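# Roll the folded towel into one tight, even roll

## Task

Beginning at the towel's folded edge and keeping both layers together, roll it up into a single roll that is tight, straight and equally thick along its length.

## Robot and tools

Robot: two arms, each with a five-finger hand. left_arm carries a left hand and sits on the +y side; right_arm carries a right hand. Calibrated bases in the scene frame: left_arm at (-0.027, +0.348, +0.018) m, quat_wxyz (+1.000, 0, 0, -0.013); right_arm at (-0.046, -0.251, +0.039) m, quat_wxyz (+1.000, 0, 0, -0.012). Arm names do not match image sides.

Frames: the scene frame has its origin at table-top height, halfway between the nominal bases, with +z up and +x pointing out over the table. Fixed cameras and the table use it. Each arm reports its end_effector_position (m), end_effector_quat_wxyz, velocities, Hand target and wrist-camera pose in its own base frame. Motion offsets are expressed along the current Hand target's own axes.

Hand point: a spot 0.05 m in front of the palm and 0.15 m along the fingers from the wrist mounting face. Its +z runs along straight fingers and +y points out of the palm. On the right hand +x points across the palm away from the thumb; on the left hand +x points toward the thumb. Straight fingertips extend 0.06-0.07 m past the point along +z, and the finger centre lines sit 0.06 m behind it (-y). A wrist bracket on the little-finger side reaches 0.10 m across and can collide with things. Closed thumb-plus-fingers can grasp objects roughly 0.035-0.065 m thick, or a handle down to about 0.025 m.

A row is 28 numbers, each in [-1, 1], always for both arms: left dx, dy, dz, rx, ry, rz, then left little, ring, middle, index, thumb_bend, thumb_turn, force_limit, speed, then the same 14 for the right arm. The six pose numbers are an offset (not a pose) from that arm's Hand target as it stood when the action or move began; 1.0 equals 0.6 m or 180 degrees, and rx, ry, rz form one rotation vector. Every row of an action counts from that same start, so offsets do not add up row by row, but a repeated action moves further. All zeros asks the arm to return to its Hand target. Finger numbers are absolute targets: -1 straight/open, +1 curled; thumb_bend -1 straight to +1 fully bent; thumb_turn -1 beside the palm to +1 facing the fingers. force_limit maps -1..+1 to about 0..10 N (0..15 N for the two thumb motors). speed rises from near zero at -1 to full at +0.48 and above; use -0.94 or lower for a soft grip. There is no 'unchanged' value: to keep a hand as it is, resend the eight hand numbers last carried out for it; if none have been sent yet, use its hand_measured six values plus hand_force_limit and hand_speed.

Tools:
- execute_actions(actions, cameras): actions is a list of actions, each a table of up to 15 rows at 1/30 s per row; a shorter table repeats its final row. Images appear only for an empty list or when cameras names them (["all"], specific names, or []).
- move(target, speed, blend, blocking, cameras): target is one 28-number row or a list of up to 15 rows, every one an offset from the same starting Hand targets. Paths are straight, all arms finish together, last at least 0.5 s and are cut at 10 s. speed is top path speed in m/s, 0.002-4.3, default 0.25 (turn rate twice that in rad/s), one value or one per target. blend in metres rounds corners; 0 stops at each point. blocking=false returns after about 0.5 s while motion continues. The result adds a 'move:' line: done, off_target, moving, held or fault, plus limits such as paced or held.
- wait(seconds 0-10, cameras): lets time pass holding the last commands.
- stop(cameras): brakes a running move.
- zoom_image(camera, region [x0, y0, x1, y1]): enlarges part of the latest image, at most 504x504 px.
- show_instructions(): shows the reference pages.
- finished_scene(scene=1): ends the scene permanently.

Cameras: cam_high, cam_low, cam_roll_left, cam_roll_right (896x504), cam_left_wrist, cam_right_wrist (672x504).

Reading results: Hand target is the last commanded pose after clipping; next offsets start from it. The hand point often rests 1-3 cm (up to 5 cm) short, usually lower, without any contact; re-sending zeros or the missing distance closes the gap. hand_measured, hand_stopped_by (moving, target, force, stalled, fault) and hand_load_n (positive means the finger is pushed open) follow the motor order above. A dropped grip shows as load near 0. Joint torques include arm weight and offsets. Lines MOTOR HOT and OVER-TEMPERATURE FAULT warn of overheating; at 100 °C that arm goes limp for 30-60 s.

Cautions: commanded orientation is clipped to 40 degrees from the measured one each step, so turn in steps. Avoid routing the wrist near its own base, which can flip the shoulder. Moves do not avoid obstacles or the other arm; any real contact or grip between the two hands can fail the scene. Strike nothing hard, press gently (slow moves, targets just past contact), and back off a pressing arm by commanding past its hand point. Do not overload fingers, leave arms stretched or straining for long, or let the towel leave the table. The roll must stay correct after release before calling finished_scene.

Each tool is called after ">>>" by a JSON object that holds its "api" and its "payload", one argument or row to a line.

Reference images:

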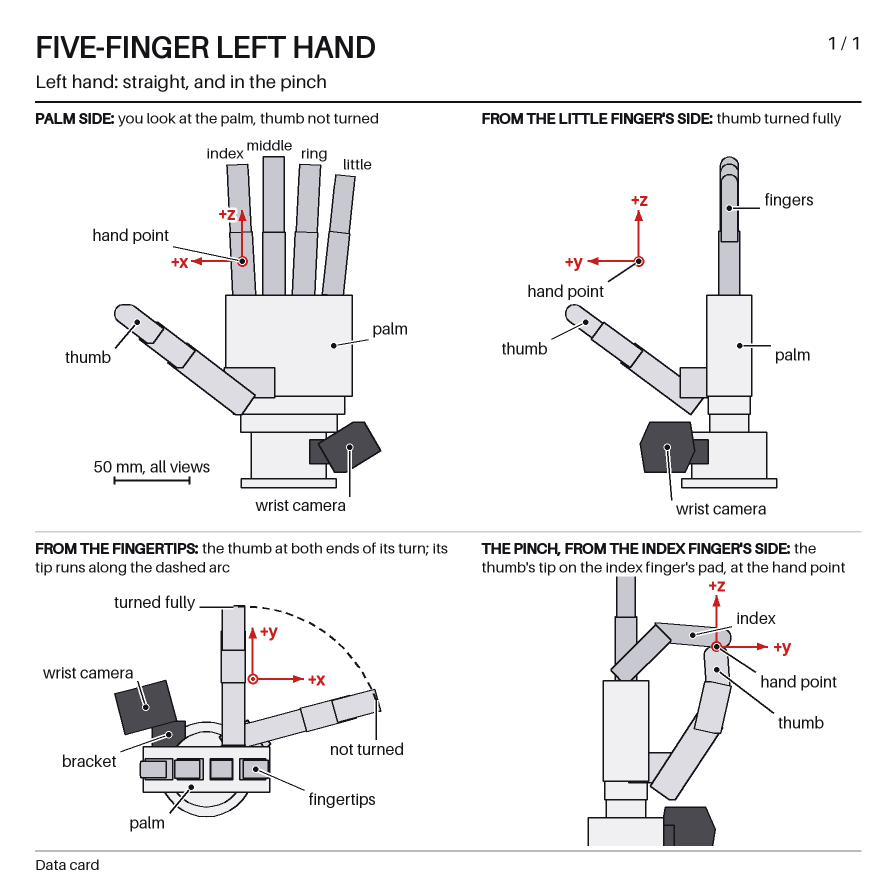

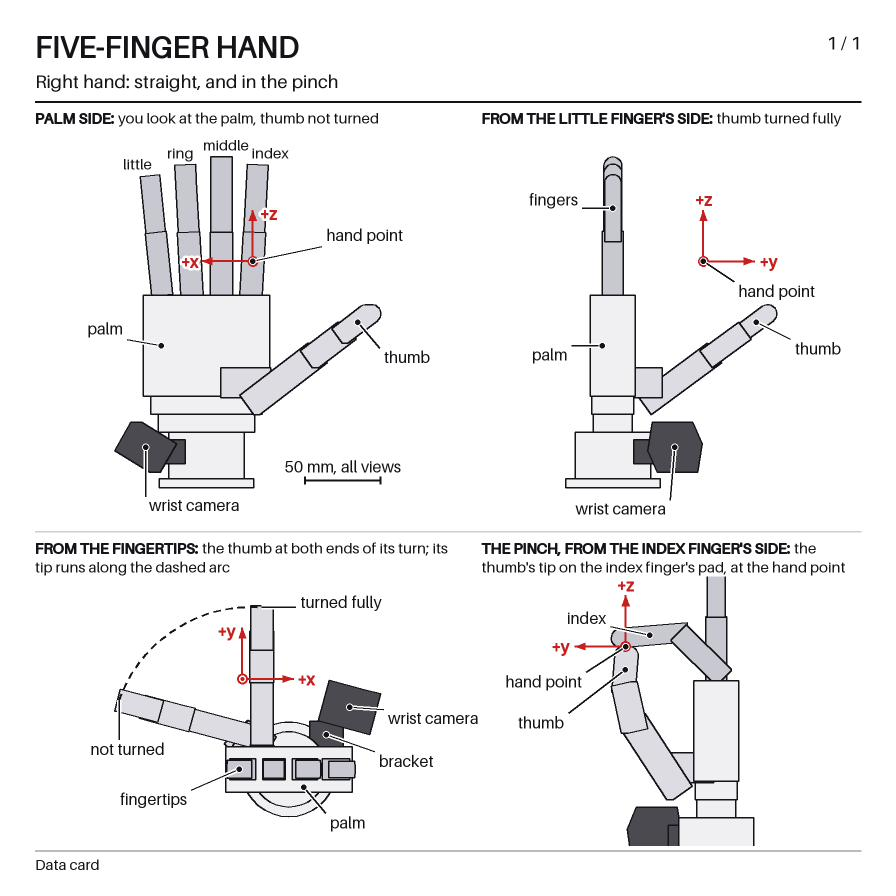

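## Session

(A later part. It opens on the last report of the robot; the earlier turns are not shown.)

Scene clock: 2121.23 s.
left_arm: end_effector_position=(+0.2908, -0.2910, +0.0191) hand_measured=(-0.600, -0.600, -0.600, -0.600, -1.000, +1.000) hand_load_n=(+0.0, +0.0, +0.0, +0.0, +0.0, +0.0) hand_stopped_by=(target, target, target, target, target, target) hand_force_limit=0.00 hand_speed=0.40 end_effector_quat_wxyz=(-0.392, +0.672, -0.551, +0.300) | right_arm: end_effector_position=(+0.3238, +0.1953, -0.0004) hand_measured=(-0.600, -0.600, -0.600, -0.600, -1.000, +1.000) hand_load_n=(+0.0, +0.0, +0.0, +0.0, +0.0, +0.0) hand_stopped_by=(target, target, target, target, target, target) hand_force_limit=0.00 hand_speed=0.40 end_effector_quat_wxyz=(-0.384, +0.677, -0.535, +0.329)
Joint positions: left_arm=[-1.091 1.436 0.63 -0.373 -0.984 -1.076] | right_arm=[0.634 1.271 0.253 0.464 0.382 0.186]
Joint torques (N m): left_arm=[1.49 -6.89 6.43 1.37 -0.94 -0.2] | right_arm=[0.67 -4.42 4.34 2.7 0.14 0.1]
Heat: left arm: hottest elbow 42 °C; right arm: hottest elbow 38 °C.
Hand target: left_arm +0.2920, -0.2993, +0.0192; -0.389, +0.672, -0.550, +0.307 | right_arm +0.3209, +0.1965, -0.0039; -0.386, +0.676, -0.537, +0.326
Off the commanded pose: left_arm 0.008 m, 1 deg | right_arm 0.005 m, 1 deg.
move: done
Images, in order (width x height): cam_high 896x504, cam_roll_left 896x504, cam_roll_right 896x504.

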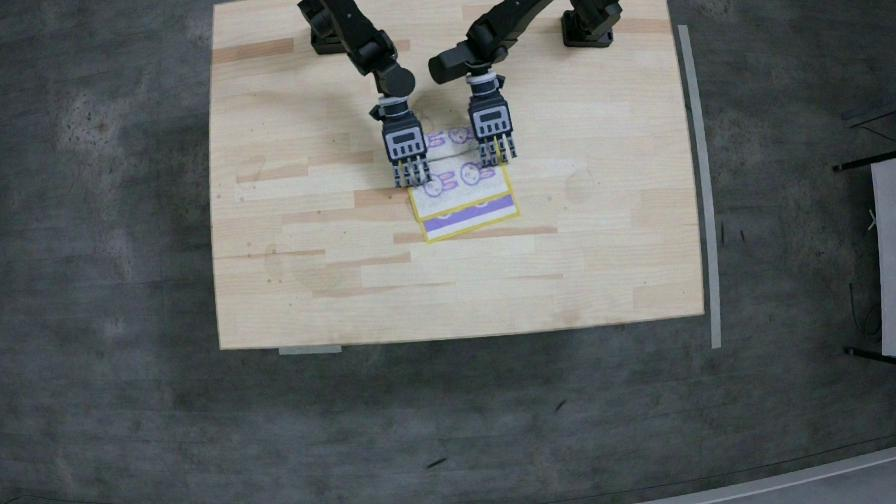

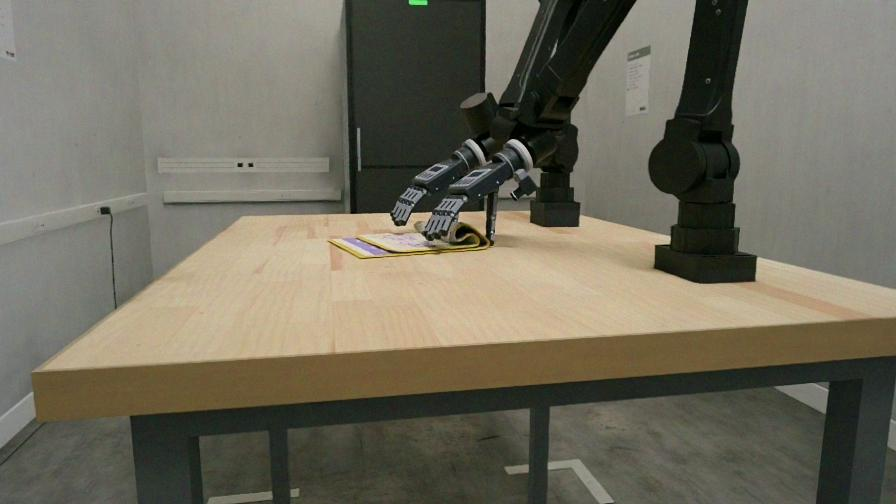

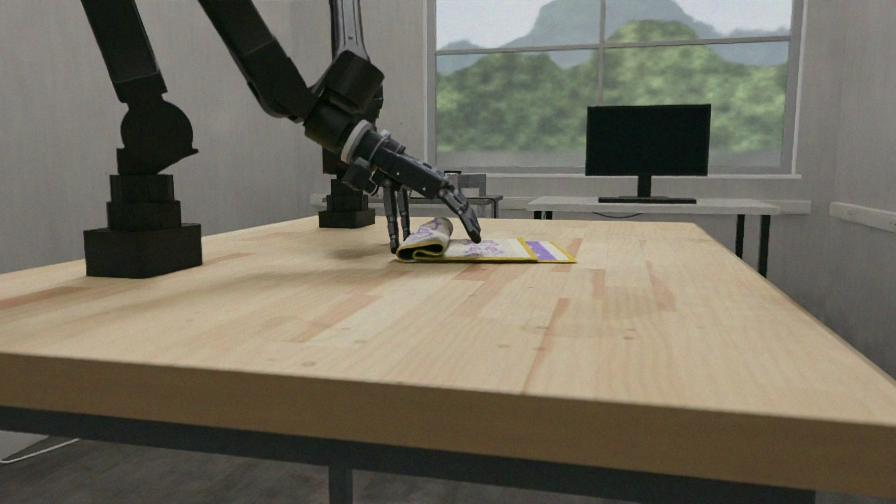

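>>> {"api": "move", "payload": {
  "target": [0,-0.0144,-0.0083,0,0,0,-0.6,-0.6,-0.6,-0.6,-1,1,0,0.4,0,-0.0029,-0.0017,0,0,0,-0.6,-0.6,-0.6,-0.6,-1,1,0,0.4],
  "speed": 0.15,
  "cameras": []
}}

>>> {"api": "move", "payload": {
  "target": [0,0,0,0,0,0,-0.2,-0.2,-0.2,-0.2,-0.85,1,0,-0.4,0,0,0,0,0,0,-0.2,-0.2,-0.2,-0.2,-0.85,1,0,-0.4],
  "speed": 0.1,
  "cameras": []
}}

>>> {"api": "move", "payload": {
  "target": [0,0,0,0,0,0,0,0,0,0,-0.8,1,0,-0.4,0,0,0,0,0,0,0,0,0,0,-0.8,1,0,-0.4],
  "speed": 0.1,
  "cameras": ["cam_high","cam_roll_left","cam_roll_right"]
}}

>>> {"api": "zoom_image", "payload": {
  "camera": "cam_high",
  "region": [360, 90, 560, 260]
}}

>>> {"api": "zoom_image", "payload": {
  "camera": "cam_roll_left",
  "region": [390, 180, 510, 260]
}}

>>> {"api": "zoom_image", "payload": {
  "camera": "cam_roll_right",
  "region": [380, 190, 500, 270]
}}

Scene clock: 2124.07 s.
left_arm: end_effector_position=(+0.2899, -0.2892, +0.0183) hand_measured=(-0.600, -0.600, -0.600, -0.600, -1.000, +1.000) hand_load_n=(+0.0, +0.0, +0.0, +0.0, +0.0, +0.0) hand_stopped_by=(target, target, target, target, target, target) hand_force_limit=0.00 hand_speed=0.40 end_effector_quat_wxyz=(-0.394, +0.671, -0.553, +0.297) | right_arm: end_effector_position=(+0.3238, +0.1953, -0.0003) hand_measured=(-0.600, -0.600, -0.600, -0.600, -1.000, +1.000) hand_load_n=(+0.0, +0.0, +0.0, +0.0, +0.5, +0.0) hand_stopped_by=(target, target, target, target, target, target) hand_force_limit=0.00 hand_speed=0.40 end_effector_quat_wxyz=(-0.384, +0.677, -0.535, +0.329)
Joint positions: left_arm=[-1.091 1.436 0.63 -0.382 -0.984 -1.076] | right_arm=[0.634 1.271 0.253 0.464 0.382 0.186]
Joint torques (N m): left_arm=[1.73 -8.59 7.19 0.31 -0.92 -0.17] | right_arm=[0.91 -5.3 4.42 2.24 0.1 0.11]
Heat: left arm: hottest elbow 42 °C; right arm: hottest elbow 38 °C.
Hand target: left_arm +0.2922, -0.2994, +0.0291; -0.389, +0.672, -0.550, +0.307 | right_arm +0.3208, +0.1966, -0.0019; -0.386, +0.676, -0.537, +0.326
Off the commanded pose: left_arm 0.015 m, 1 deg | right_arm 0.004 m, 1 deg.
move: off_target (left_arm)
No camera images: "cameras" was empty.

Scene clock: 2124.60 s.
left_arm: end_effector_position=(+0.2902, -0.2888, +0.0188) hand_measured=(-0.200, -0.200, -0.200, -0.200, -0.850, +1.000) hand_load_n=(+0.0, +0.0, +0.5, +0.0, +0.0, +0.5) hand_stopped_by=(target, target, target, target, target, target) hand_force_limit=0.00 hand_speed=-0.40 end_effector_quat_wxyz=(-0.395, +0.671, -0.553, +0.297) | right_arm: end_effector_position=(+0.3238, +0.1953, -0.0003) hand_measured=(-0.200, -0.200, -0.200, -0.200, -0.850, +1.000) hand_load_n=(+0.0, +0.0, +0.0, +0.0, +0.0, +0.0) hand_stopped_by=(target, target, target, target, target, target) hand_force_limit=0.00 hand_speed=-0.40 end_effector_quat_wxyz=(-0.384, +0.677, -0.535, +0.329)
Joint positions: left_arm=[-1.091 1.435 0.63 -0.383 -0.987 -1.076] | right_arm=[0.634 1.271 0.253 0.464 0.382 0.186]
Joint torques (N m): left_arm=[1.55 -8.53 7.23 0.35 -0.76 -0.18] | right_arm=[1.03 -5.3 4.4 2.19 0.16 0.12]
Heat: left arm: hottest elbow 42 °C; right arm: hottest elbow 38 °C.
Hand target: left_arm +0.2921, -0.2994, +0.0290; -0.389, +0.672, -0.550, +0.307 | right_arm +0.3208, +0.1966, -0.0019; -0.386, +0.676, -0.537, +0.326
Off the commanded pose: left_arm 0.015 m, 1 deg | right_arm 0.004 m, 1 deg.
move: off_target (left_arm)
No camera images: "cameras" was empty.

Scene clock: 2125.10 s.
left_arm: end_effector_position=(+0.2904, -0.2887, +0.0191) hand_measured=(+0.000, +0.000, +0.000, +0.000, -0.800, +1.000) hand_load_n=(+0.0, +0.0, +0.0, +0.0, +0.0, +0.0) hand_stopped_by=(target, target, target, target, target, target) hand_force_limit=0.00 hand_speed=-0.40 end_effector_quat_wxyz=(-0.396, +0.671, -0.552, +0.297) | right_arm: end_effector_position=(+0.3238, +0.1953, -0.0003) hand_measured=(+0.000, +0.000, +0.000, +0.000, -0.800, +1.000) hand_load_n=(+0.0, +0.0, +0.0, +0.0, +0.0, +0.0) hand_stopped_by=(target, target, target, target, target, target) hand_force_limit=0.00 hand_speed=-0.40 end_effector_quat_wxyz=(-0.384, +0.677, -0.535, +0.329)
Joint positions: left_arm=[-1.091 1.435 0.63 -0.383 -0.988 -1.076] | right_arm=[0.634 1.271 0.253 0.464 0.382 0.186]
Joint torques (N m): left_arm=[1.61 -8.53 7.21 0.35 -0.71 -0.17] | right_arm=[0.85 -4.78 4.31 2.26 0.15 0.11]
Heat: left arm: hottest elbow 42 °C; right arm: hottest elbow 38 °C.
Hand target: left_arm +0.2922, -0.2994, +0.0291; -0.389, +0.672, -0.550, +0.307 | right_arm +0.3208, +0.1966, -0.0019; -0.386, +0.676, -0.537, +0.326
Off the commanded pose: left_arm 0.015 m, 1 deg | right_arm 0.004 m, 1 deg.
move: off_target (left_arm)
Images, in order (width x height): cam_high 896x504, cam_roll_left 896x504, cam_roll_right 896x504.

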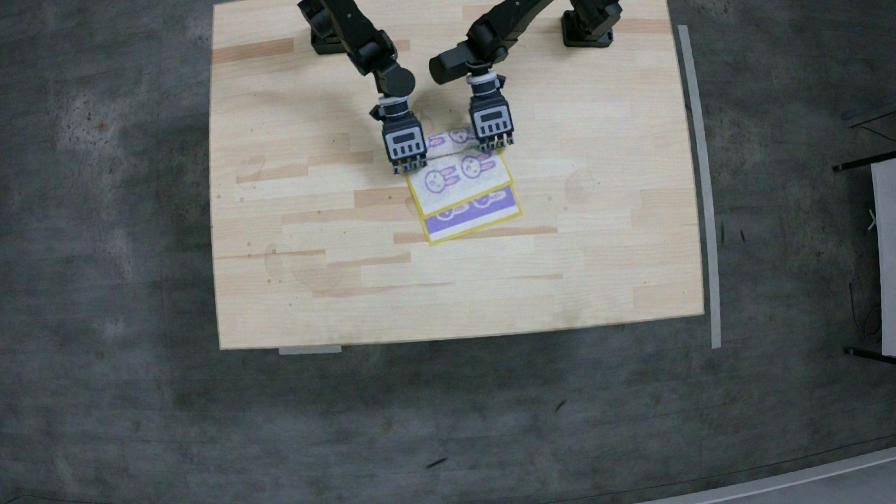

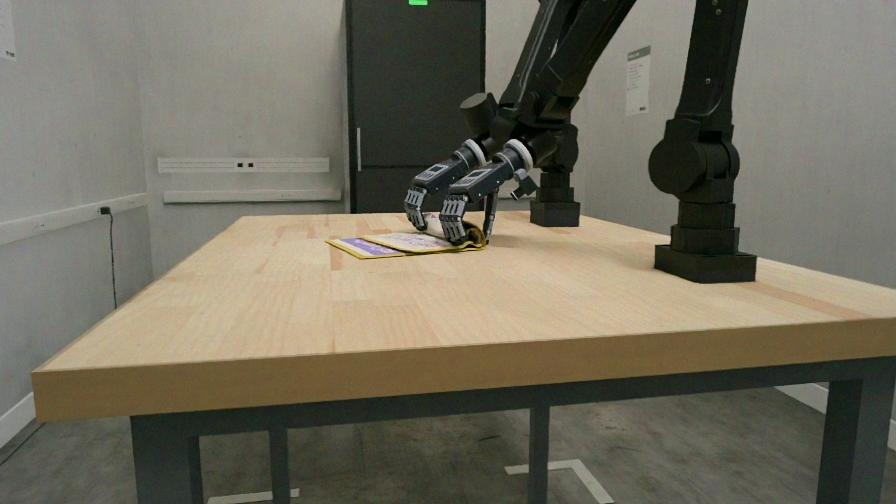

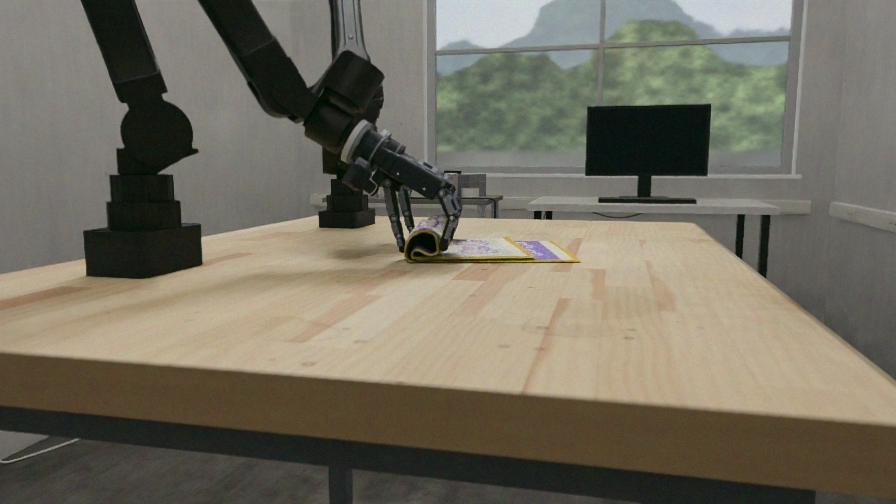

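Scaled by 2.520 from the camera's 896x504 image, which has a finer 1280x720 frame.

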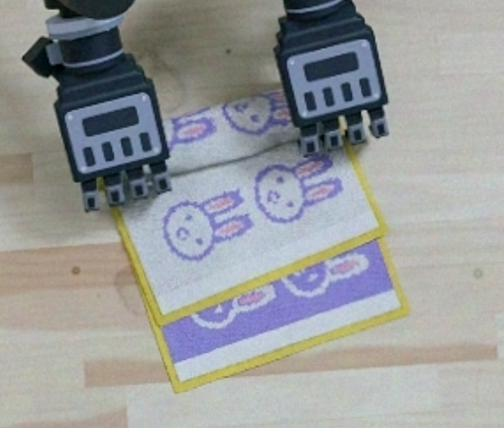

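Scaled by 4.200 from the camera's 896x504 image, which has a finer 1280x720 frame.

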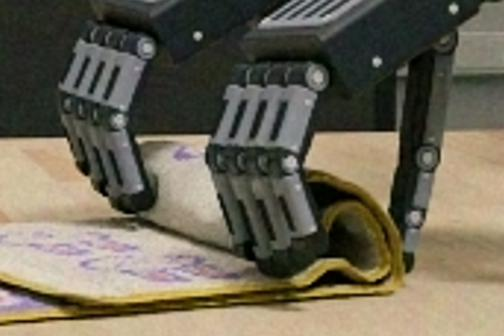

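Scaled by 4.200 from the camera's 896x504 image, which has a finer 1280x720 frame.

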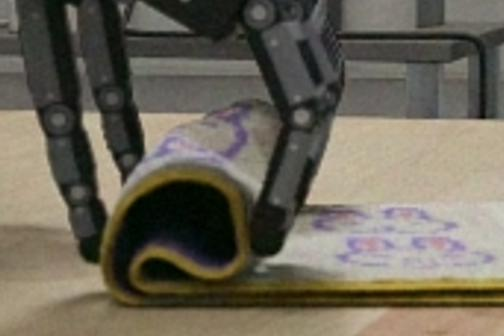

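>>> {"api": "move", "payload": {
  "target": [0,-0.0087,-0.005,0,0,0,0.15,0.15,0.15,0.15,-0.7,1,0,-0.4,0,0,0,0,0,0,0.15,0.15,0.15,0.15,-0.7,1,0,-0.4],
  "speed": 0.1,
  "cameras": ["cam_high","cam_roll_left","cam_roll_right"]
}}

Scene clock: 2131.23 s.
left_arm: end_effector_position=(+0.2888, -0.2858, +0.0209) hand_measured=(+0.150, +0.150, +0.150, +0.150, -0.700, +1.000) hand_load_n=(+0.0, +0.0, +0.0, +0.0, +0.0, +0.5) hand_stopped_by=(target, target, target, target, target, target) hand_force_limit=0.00 hand_speed=-0.40 end_effector_quat_wxyz=(-0.397, +0.670, -0.555, +0.293) | right_arm: end_effector_position=(+0.3238, +0.1953, -0.0003) hand_measured=(+0.150, +0.150, +0.150, +0.150, -0.700, +1.000) hand_load_n=(+0.0, +0.0, +0.5, +0.0, +0.5, +0.0) hand_stopped_by=(target, target, target, target, target, target) hand_force_limit=0.00 hand_speed=-0.40 end_effector_quat_wxyz=(-0.384, +0.677, -0.535, +0.329)
Joint positions: left_arm=[-1.091 1.425 0.63 -0.403 -0.988 -1.076] | right_arm=[0.634 1.271 0.253 0.464 0.382 0.186]
Joint torques (N m): left_arm=[1.73 -8.7 7.72 0.32 -0.74 -0.17] | right_arm=[1.14 -5.36 4.44 2.24 0.17 0.15]
Heat: left arm: hottest elbow 42 °C; right arm: hottest elbow 38 °C.
Hand target: left_arm +0.2922, -0.2995, +0.0350; -0.389, +0.672, -0.550, +0.307 | right_arm +0.3208, +0.1966, -0.0019; -0.386, +0.676, -0.537, +0.326
Off the commanded pose: left_arm 0.020 m, 2 deg | right_arm 0.004 m, 1 deg.
move: off_target (left_arm)
Images, in order (width x height): cam_high 896x504, cam_roll_left 896x504, cam_roll_right 896x504.

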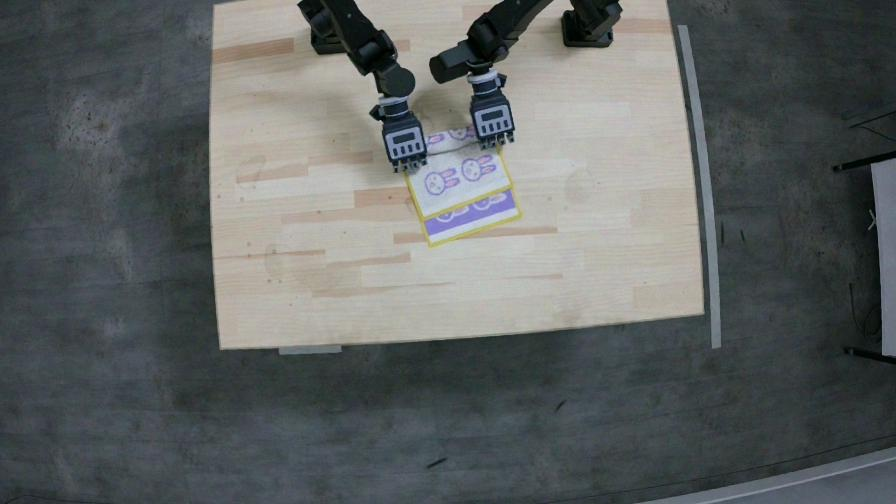

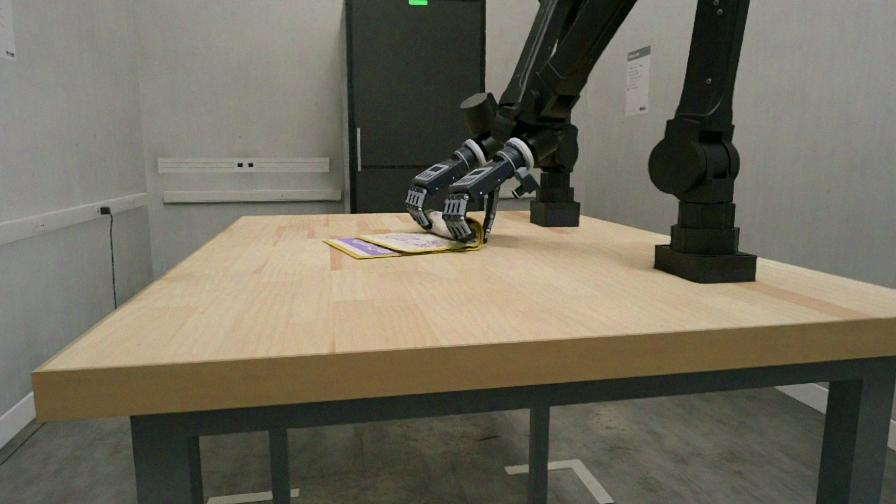

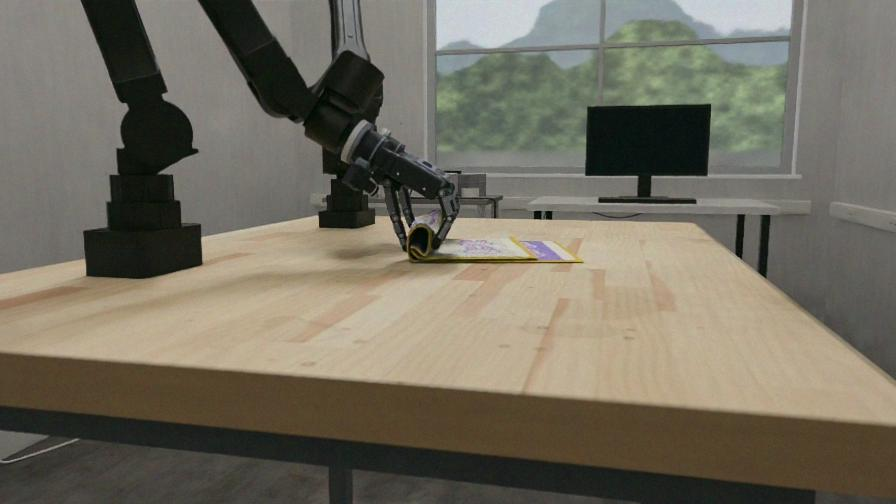

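>>> {"api": "zoom_image", "payload": {
  "camera": "cam_roll_right",
  "region": [380, 190, 600, 290]
}}

>>> {"api": "zoom_image", "payload": {
  "camera": "cam_roll_left",
  "region": [310, 170, 530, 280]
}}

>>> {"api": "zoom_image", "payload": {
  "camera": "cam_high",
  "region": [360, 60, 560, 260]
}}

Scaled by 2.291 from the camera's 896x504 image, which has a finer 1280x720 frame.

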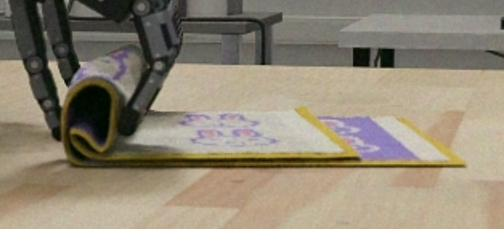

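Scaled by 2.291 from the camera's 896x504 image, which has a finer 1280x720 frame.

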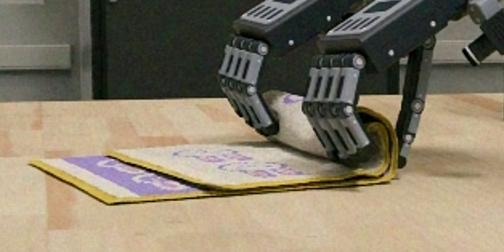

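Scaled by 2.520 from the camera's 896x504 image, which has a finer 1280x720 frame.

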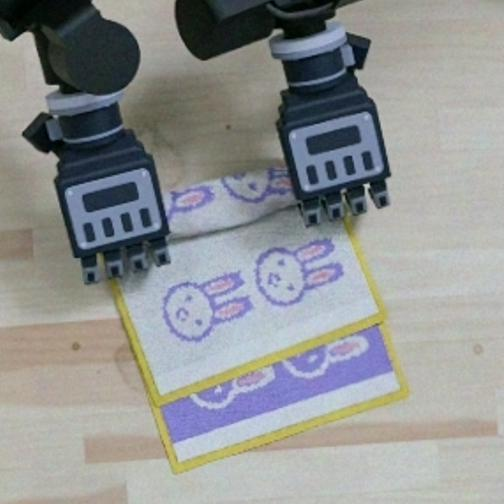

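>>> {"api": "move", "payload": {
  "target": [0,-0.003,-0.0017,0,0,0,0.28,0.28,0.28,0.28,-0.55,1,0,-0.4,0,0,0,0,0,0,0.28,0.28,0.28,0.28,-0.55,1,0,-0.4],
  "speed": 0.1,
  "cameras": ["cam_high","cam_roll_left","cam_roll_right"]
}}

>>> {"api": "zoom_image", "payload": {
  "camera": "cam_roll_right",
  "region": [380, 190, 600, 290]
}}

>>> {"api": "zoom_image", "payload": {
  "camera": "cam_roll_left",
  "region": [310, 170, 530, 280]
}}

Scene clock: 2134.97 s.
left_arm: end_effector_position=(+0.2882, -0.2848, +0.0219) hand_measured=(+0.280, +0.280, +0.280, +0.280, -0.550, +1.000) hand_load_n=(+0.0, +0.0, +0.0, +0.0, +0.5, +0.0) hand_stopped_by=(target, target, target, target, target, target) hand_force_limit=0.00 hand_speed=-0.40 end_effector_quat_wxyz=(-0.397, +0.669, -0.555, +0.292) | right_arm: end_effector_position=(+0.3238, +0.1953, -0.0003) hand_measured=(+0.280, +0.280, +0.280, +0.280, -0.552, +1.000) hand_load_n=(+0.0, +0.0, +3.5, +0.0, +5.5, +1.0) hand_stopped_by=(target, target, target, target, target, target) hand_force_limit=0.00 hand_speed=-0.40 end_effector_quat_wxyz=(-0.384, +0.677, -0.535, +0.329)
Joint positions: left_arm=[-1.091 1.42 0.63 -0.41 -0.987 -1.076] | right_arm=[0.634 1.271 0.253 0.464 0.382 0.186]
Joint torques (N m): left_arm=[1.67 -8.7 7.9 0.29 -0.74 -0.18] | right_arm=[0.73 -4.89 4.45 2.14 0.14 0.11]
Heat: left arm: hottest elbow 43 °C; right arm: hottest elbow 38 °C.
Hand target: left_arm +0.2922, -0.2995, +0.0371; -0.389, +0.672, -0.550, +0.307 | right_arm +0.3208, +0.1966, -0.0019; -0.386, +0.676, -0.537, +0.326
Off the commanded pose: left_arm 0.022 m, 2 deg | right_arm 0.004 m, 1 deg.
move: off_target (left_arm)
Images, in order (width x height): cam_high 896x504, cam_roll_left 896x504, cam_roll_right 896x504.

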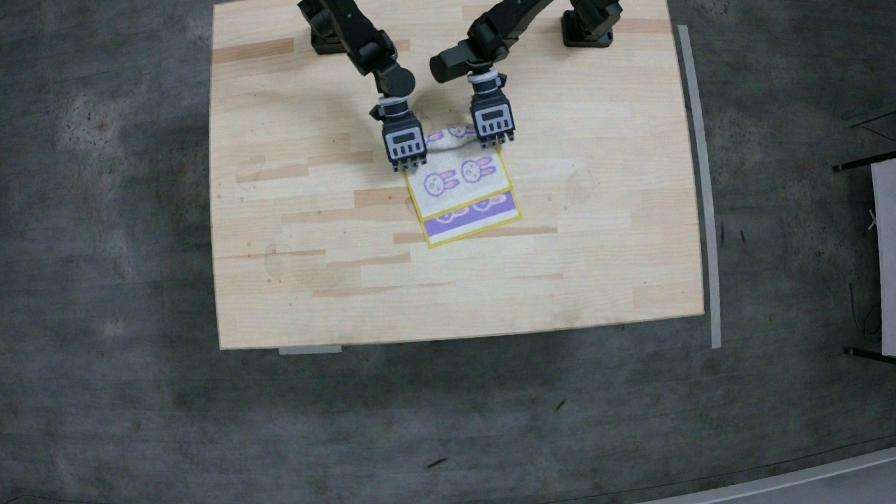

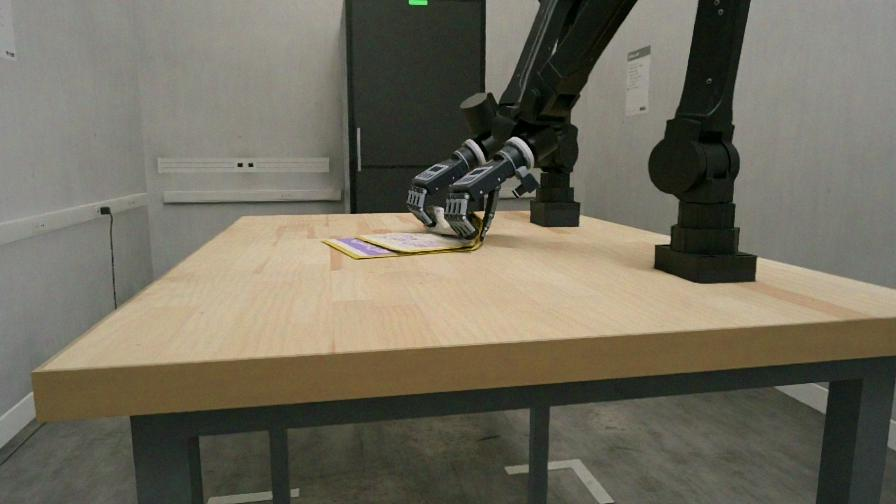

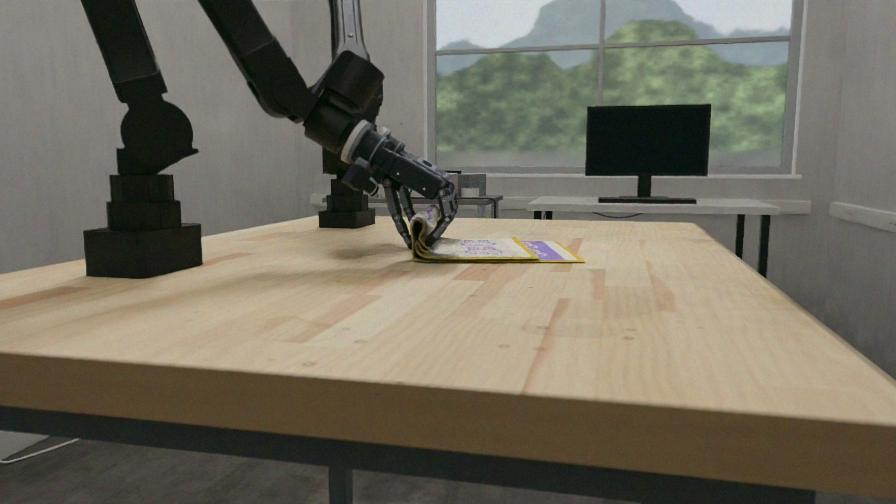

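Scaled by 2.291 from the camera's 896x504 image, which has a finer 1280x720 frame.

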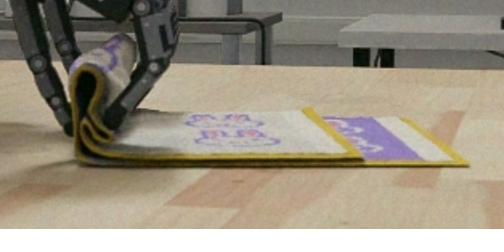

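Scaled by 2.291 from the camera's 896x504 image, which has a finer 1280x720 frame.

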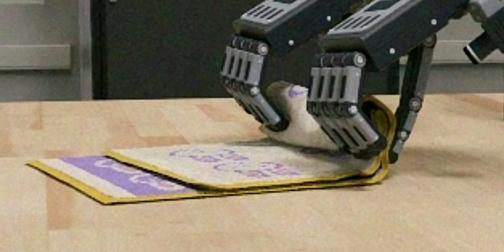

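>>> {"api": "move", "payload": {
  "target": [0,0,0,0,0,0,0.34,0.34,0.34,0.34,-0.48,1,0,-0.5,0,0,0,0,0,0,0.33,0.33,0.33,0.33,-0.49,1,0.2,-0.5],
  "speed": 0.1,
  "cameras": ["cam_high","cam_roll_left","cam_roll_right"]
}}

>>> {"api": "zoom_image", "payload": {
  "camera": "cam_roll_right",
  "region": [380, 190, 600, 290]
}}

>>> {"api": "zoom_image", "payload": {
  "camera": "cam_roll_left",
  "region": [310, 170, 530, 280]
}}

Scene clock: 2160.47 s.
left_arm: end_effector_position=(+0.2882, -0.2848, +0.0219) hand_measured=(+0.340, +0.340, +0.340, +0.340, -0.484, +1.000) hand_load_n=(+0.0, +0.0, +3.0, +0.5, +6.5, +1.0) hand_stopped_by=(target, target, target, target, target, target) hand_force_limit=0.00 hand_speed=-0.50 end_effector_quat_wxyz=(-0.397, +0.669, -0.555, +0.292) | right_arm: end_effector_position=(+0.3238, +0.1953, -0.0003) hand_measured=(+0.330, +0.330, +0.316, +0.330, -0.538, +1.000) hand_load_n=(+0.0, +0.0, +9.0, +1.0, +14.0, +2.5) hand_stopped_by=(target, target, force, target, force, target) hand_force_limit=0.20 hand_speed=-0.50 end_effector_quat_wxyz=(-0.384, +0.677, -0.535, +0.329)
Joint positions: left_arm=[-1.091 1.42 0.63 -0.41 -0.987 -1.076] | right_arm=[0.634 1.271 0.253 0.464 0.382 0.186]
Joint torques (N m): left_arm=[1.55 -8.64 7.92 0.29 -0.74 -0.18] | right_arm=[0.73 -4.78 4.4 2.18 0.11 0.11]
Heat: left arm: hottest elbow 44 °C; right arm: hottest elbow 37 °C.
Hand target: left_arm +0.2923, -0.2995, +0.0371; -0.389, +0.672, -0.550, +0.307 | right_arm +0.3208, +0.1966, -0.0019; -0.386, +0.676, -0.537, +0.326
Off the commanded pose: left_arm 0.021 m, 2 deg | right_arm 0.004 m, 1 deg.
move: off_target (left_arm)
Images, in order (width x height): cam_high 896x504, cam_roll_left 896x504, cam_roll_right 896x504.

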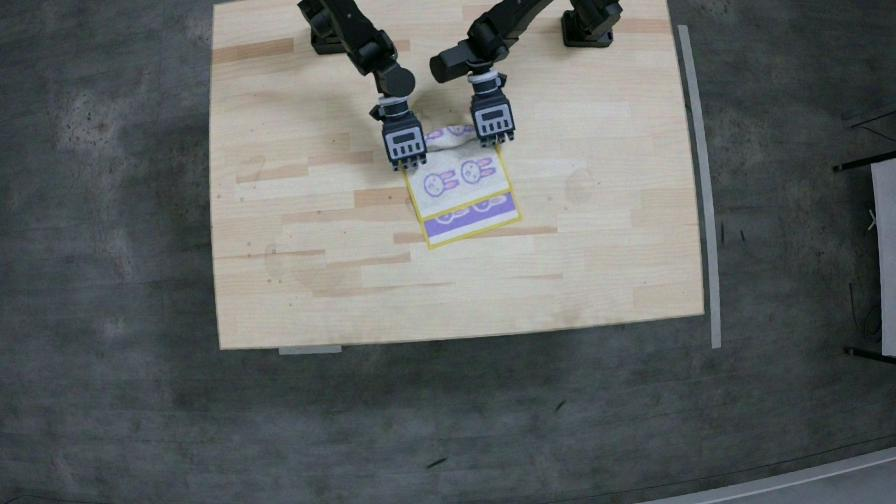

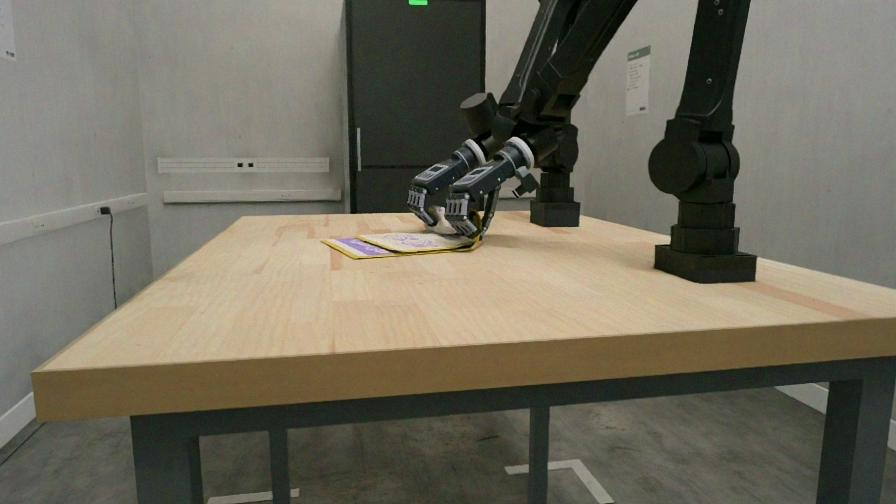

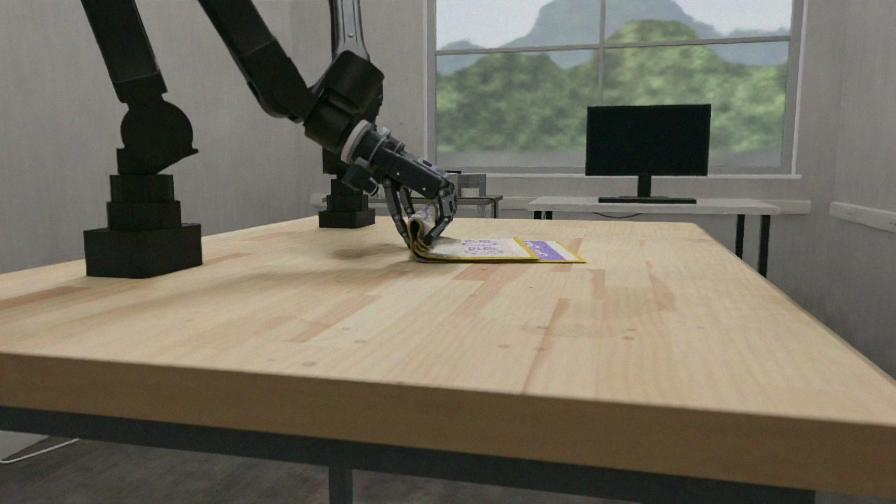

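Scaled by 2.291 from the camera's 896x504 image, which has a finer 1280x720 frame.

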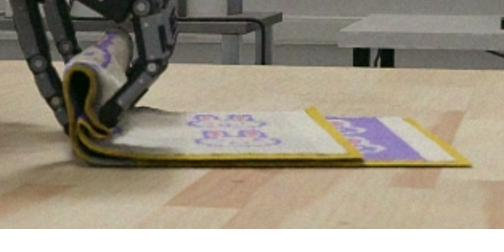

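Scaled by 2.291 from the camera's 896x504 image, which has a finer 1280x720 frame.

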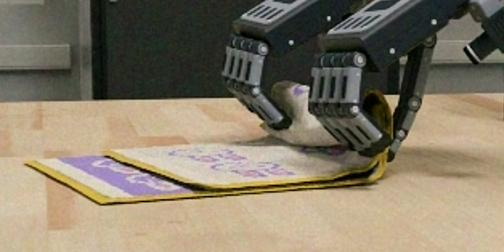

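>>> {"api": "move", "payload": {
  "target": [
    [0,-0.0274,-0.0158,0,0,0,0.34,0.34,0.34,0.34,-0.48,1,0,-0.5,0,-0.0361,-0.0208,0,0,0,0.33,0.33,0.33,0.33,-0.49,1,0.2,-0.5],
    [0,-0.0711,0.0167,-0.222,0,0,0.34,0.34,0.34,0.34,-0.48,1,0,-0.5,0,-0.0798,0.0117,-0.222,0,0,0.33,0.33,0.33,0.33,-0.49,1,0.2,-0.5],
    [0,-0.0619,0.0739,-0.456,0,0,0.34,0.34,0.34,0.34,-0.48,1,0,-0.5,0,-0.0706,0.0689,-0.456,0,0,0.33,0.33,0.33,0.33,-0.49,1,0.2,-0.5]
  ],
  "speed": 0.12,
  "blend": 0.01,
  "cameras": ["cam_high","cam_roll_left","cam_roll_right"]
}}

>>> {"api": "zoom_image", "payload": {
  "camera": "cam_roll_right",
  "region": [380, 170, 620, 290]
}}

>>> {"api": "zoom_image", "payload": {
  "camera": "cam_roll_left",
  "region": [310, 160, 530, 280]
}}

>>> {"api": "zoom_image", "payload": {
  "camera": "cam_high",
  "region": [360, 60, 560, 260]
}}

Scene clock: 2169.83 s.
left_arm: end_effector_position=(+0.3309, -0.2804, +0.0419) hand_measured=(+0.340, +0.340, +0.340, +0.340, -0.484, +1.000) hand_load_n=(+0.0, +0.0, +3.0, +0.5, +5.5, +0.5) hand_stopped_by=(target, target, target, target, target, target) hand_force_limit=0.00 hand_speed=-0.50 end_effector_quat_wxyz=(+0.146, +0.760, -0.617, -0.141) | right_arm: end_effector_position=(+0.3655, +0.2041, +0.0140) hand_measured=(+0.330, +0.330, +0.316, +0.330, -0.538, +1.000) hand_load_n=(+0.0, +0.5, +9.0, +0.5, +13.5, +1.5) hand_stopped_by=(target, target, force, target, force, target) hand_force_limit=0.20 hand_speed=-0.50 end_effector_quat_wxyz=(+0.157, +0.762, -0.619, -0.104)
Joint positions: left_arm=[-0.465 1.902 1.352 -1.367 0.221 -0.634] | right_arm=[0.396 2.001 1.436 -1.384 -0.033 0.184]
Joint torques (N m): left_arm=[2.61 -12.92 9.46 -0.83 0.61 -0.15] | right_arm=[0.5 -15.91 8.06 -0.68 -0.41 -0.04]
Heat: left arm: hottest elbow 44 °C; right arm: hottest elbow 38 °C.
Hand target: left_arm +0.3481, -0.2878, +0.0467; +0.148, +0.763, -0.616, -0.129 | right_arm +0.3763, +0.2089, +0.0147; +0.153, +0.763, -0.619, -0.107
Off the commanded pose: left_arm 0.019 m, 1 deg | right_arm 0.012 m, 1 deg.
move: off_target (left_arm, right_arm)
Images, in order (width x height): cam_high 896x504, cam_roll_left 896x504, cam_roll_right 896x504.

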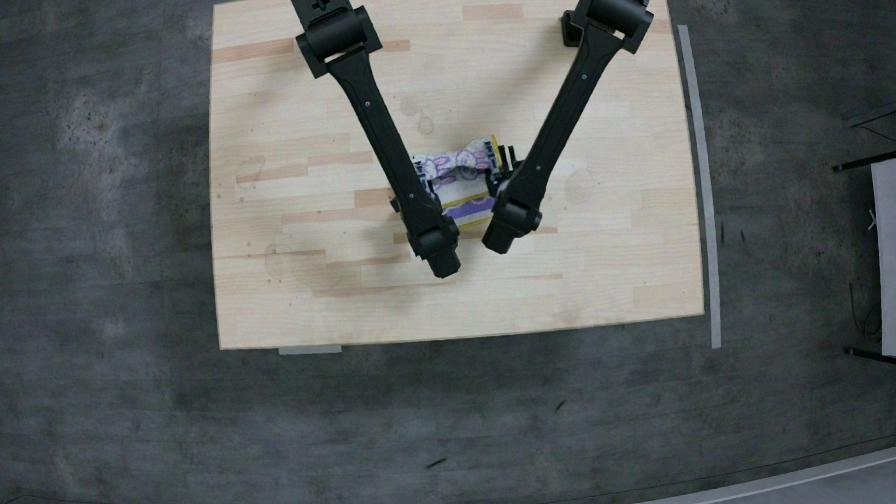

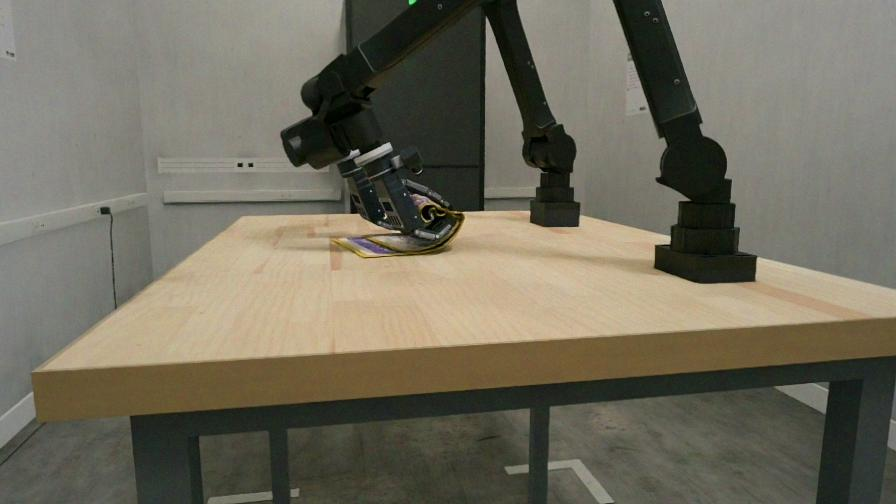

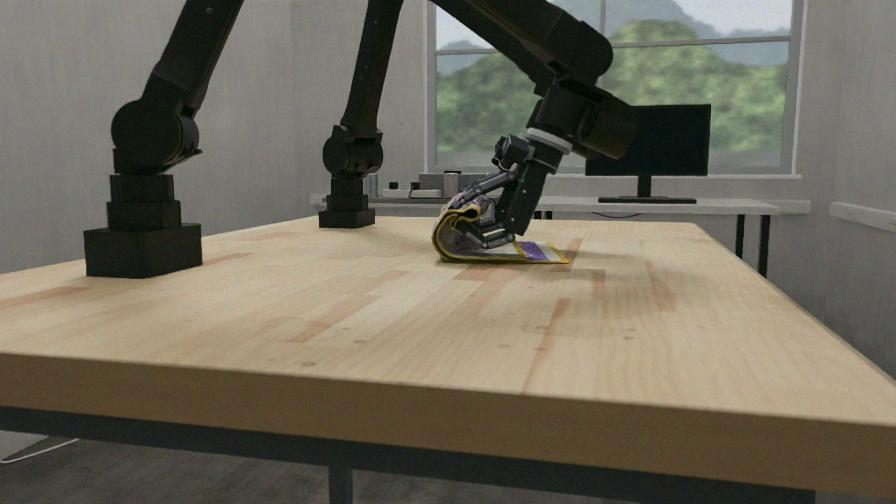

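Scaled by 2.100 from the camera's 896x504 image, which has a finer 1280x720 frame.

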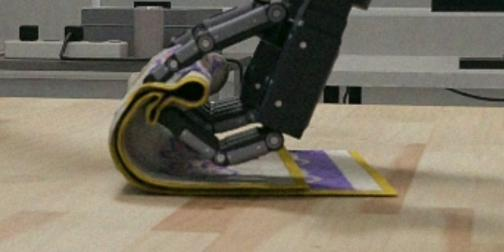

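Scaled by 2.291 from the camera's 896x504 image, which has a finer 1280x720 frame.

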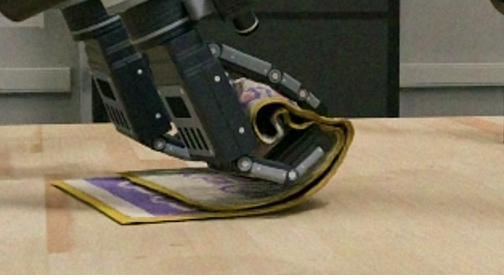

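Scaled by 2.520 from the camera's 896x504 image, which has a finer 1280x720 frame.

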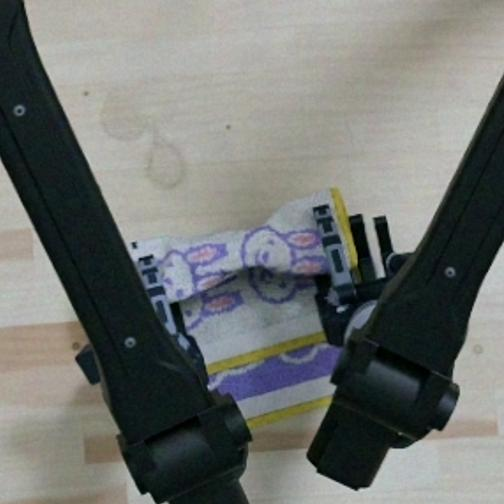

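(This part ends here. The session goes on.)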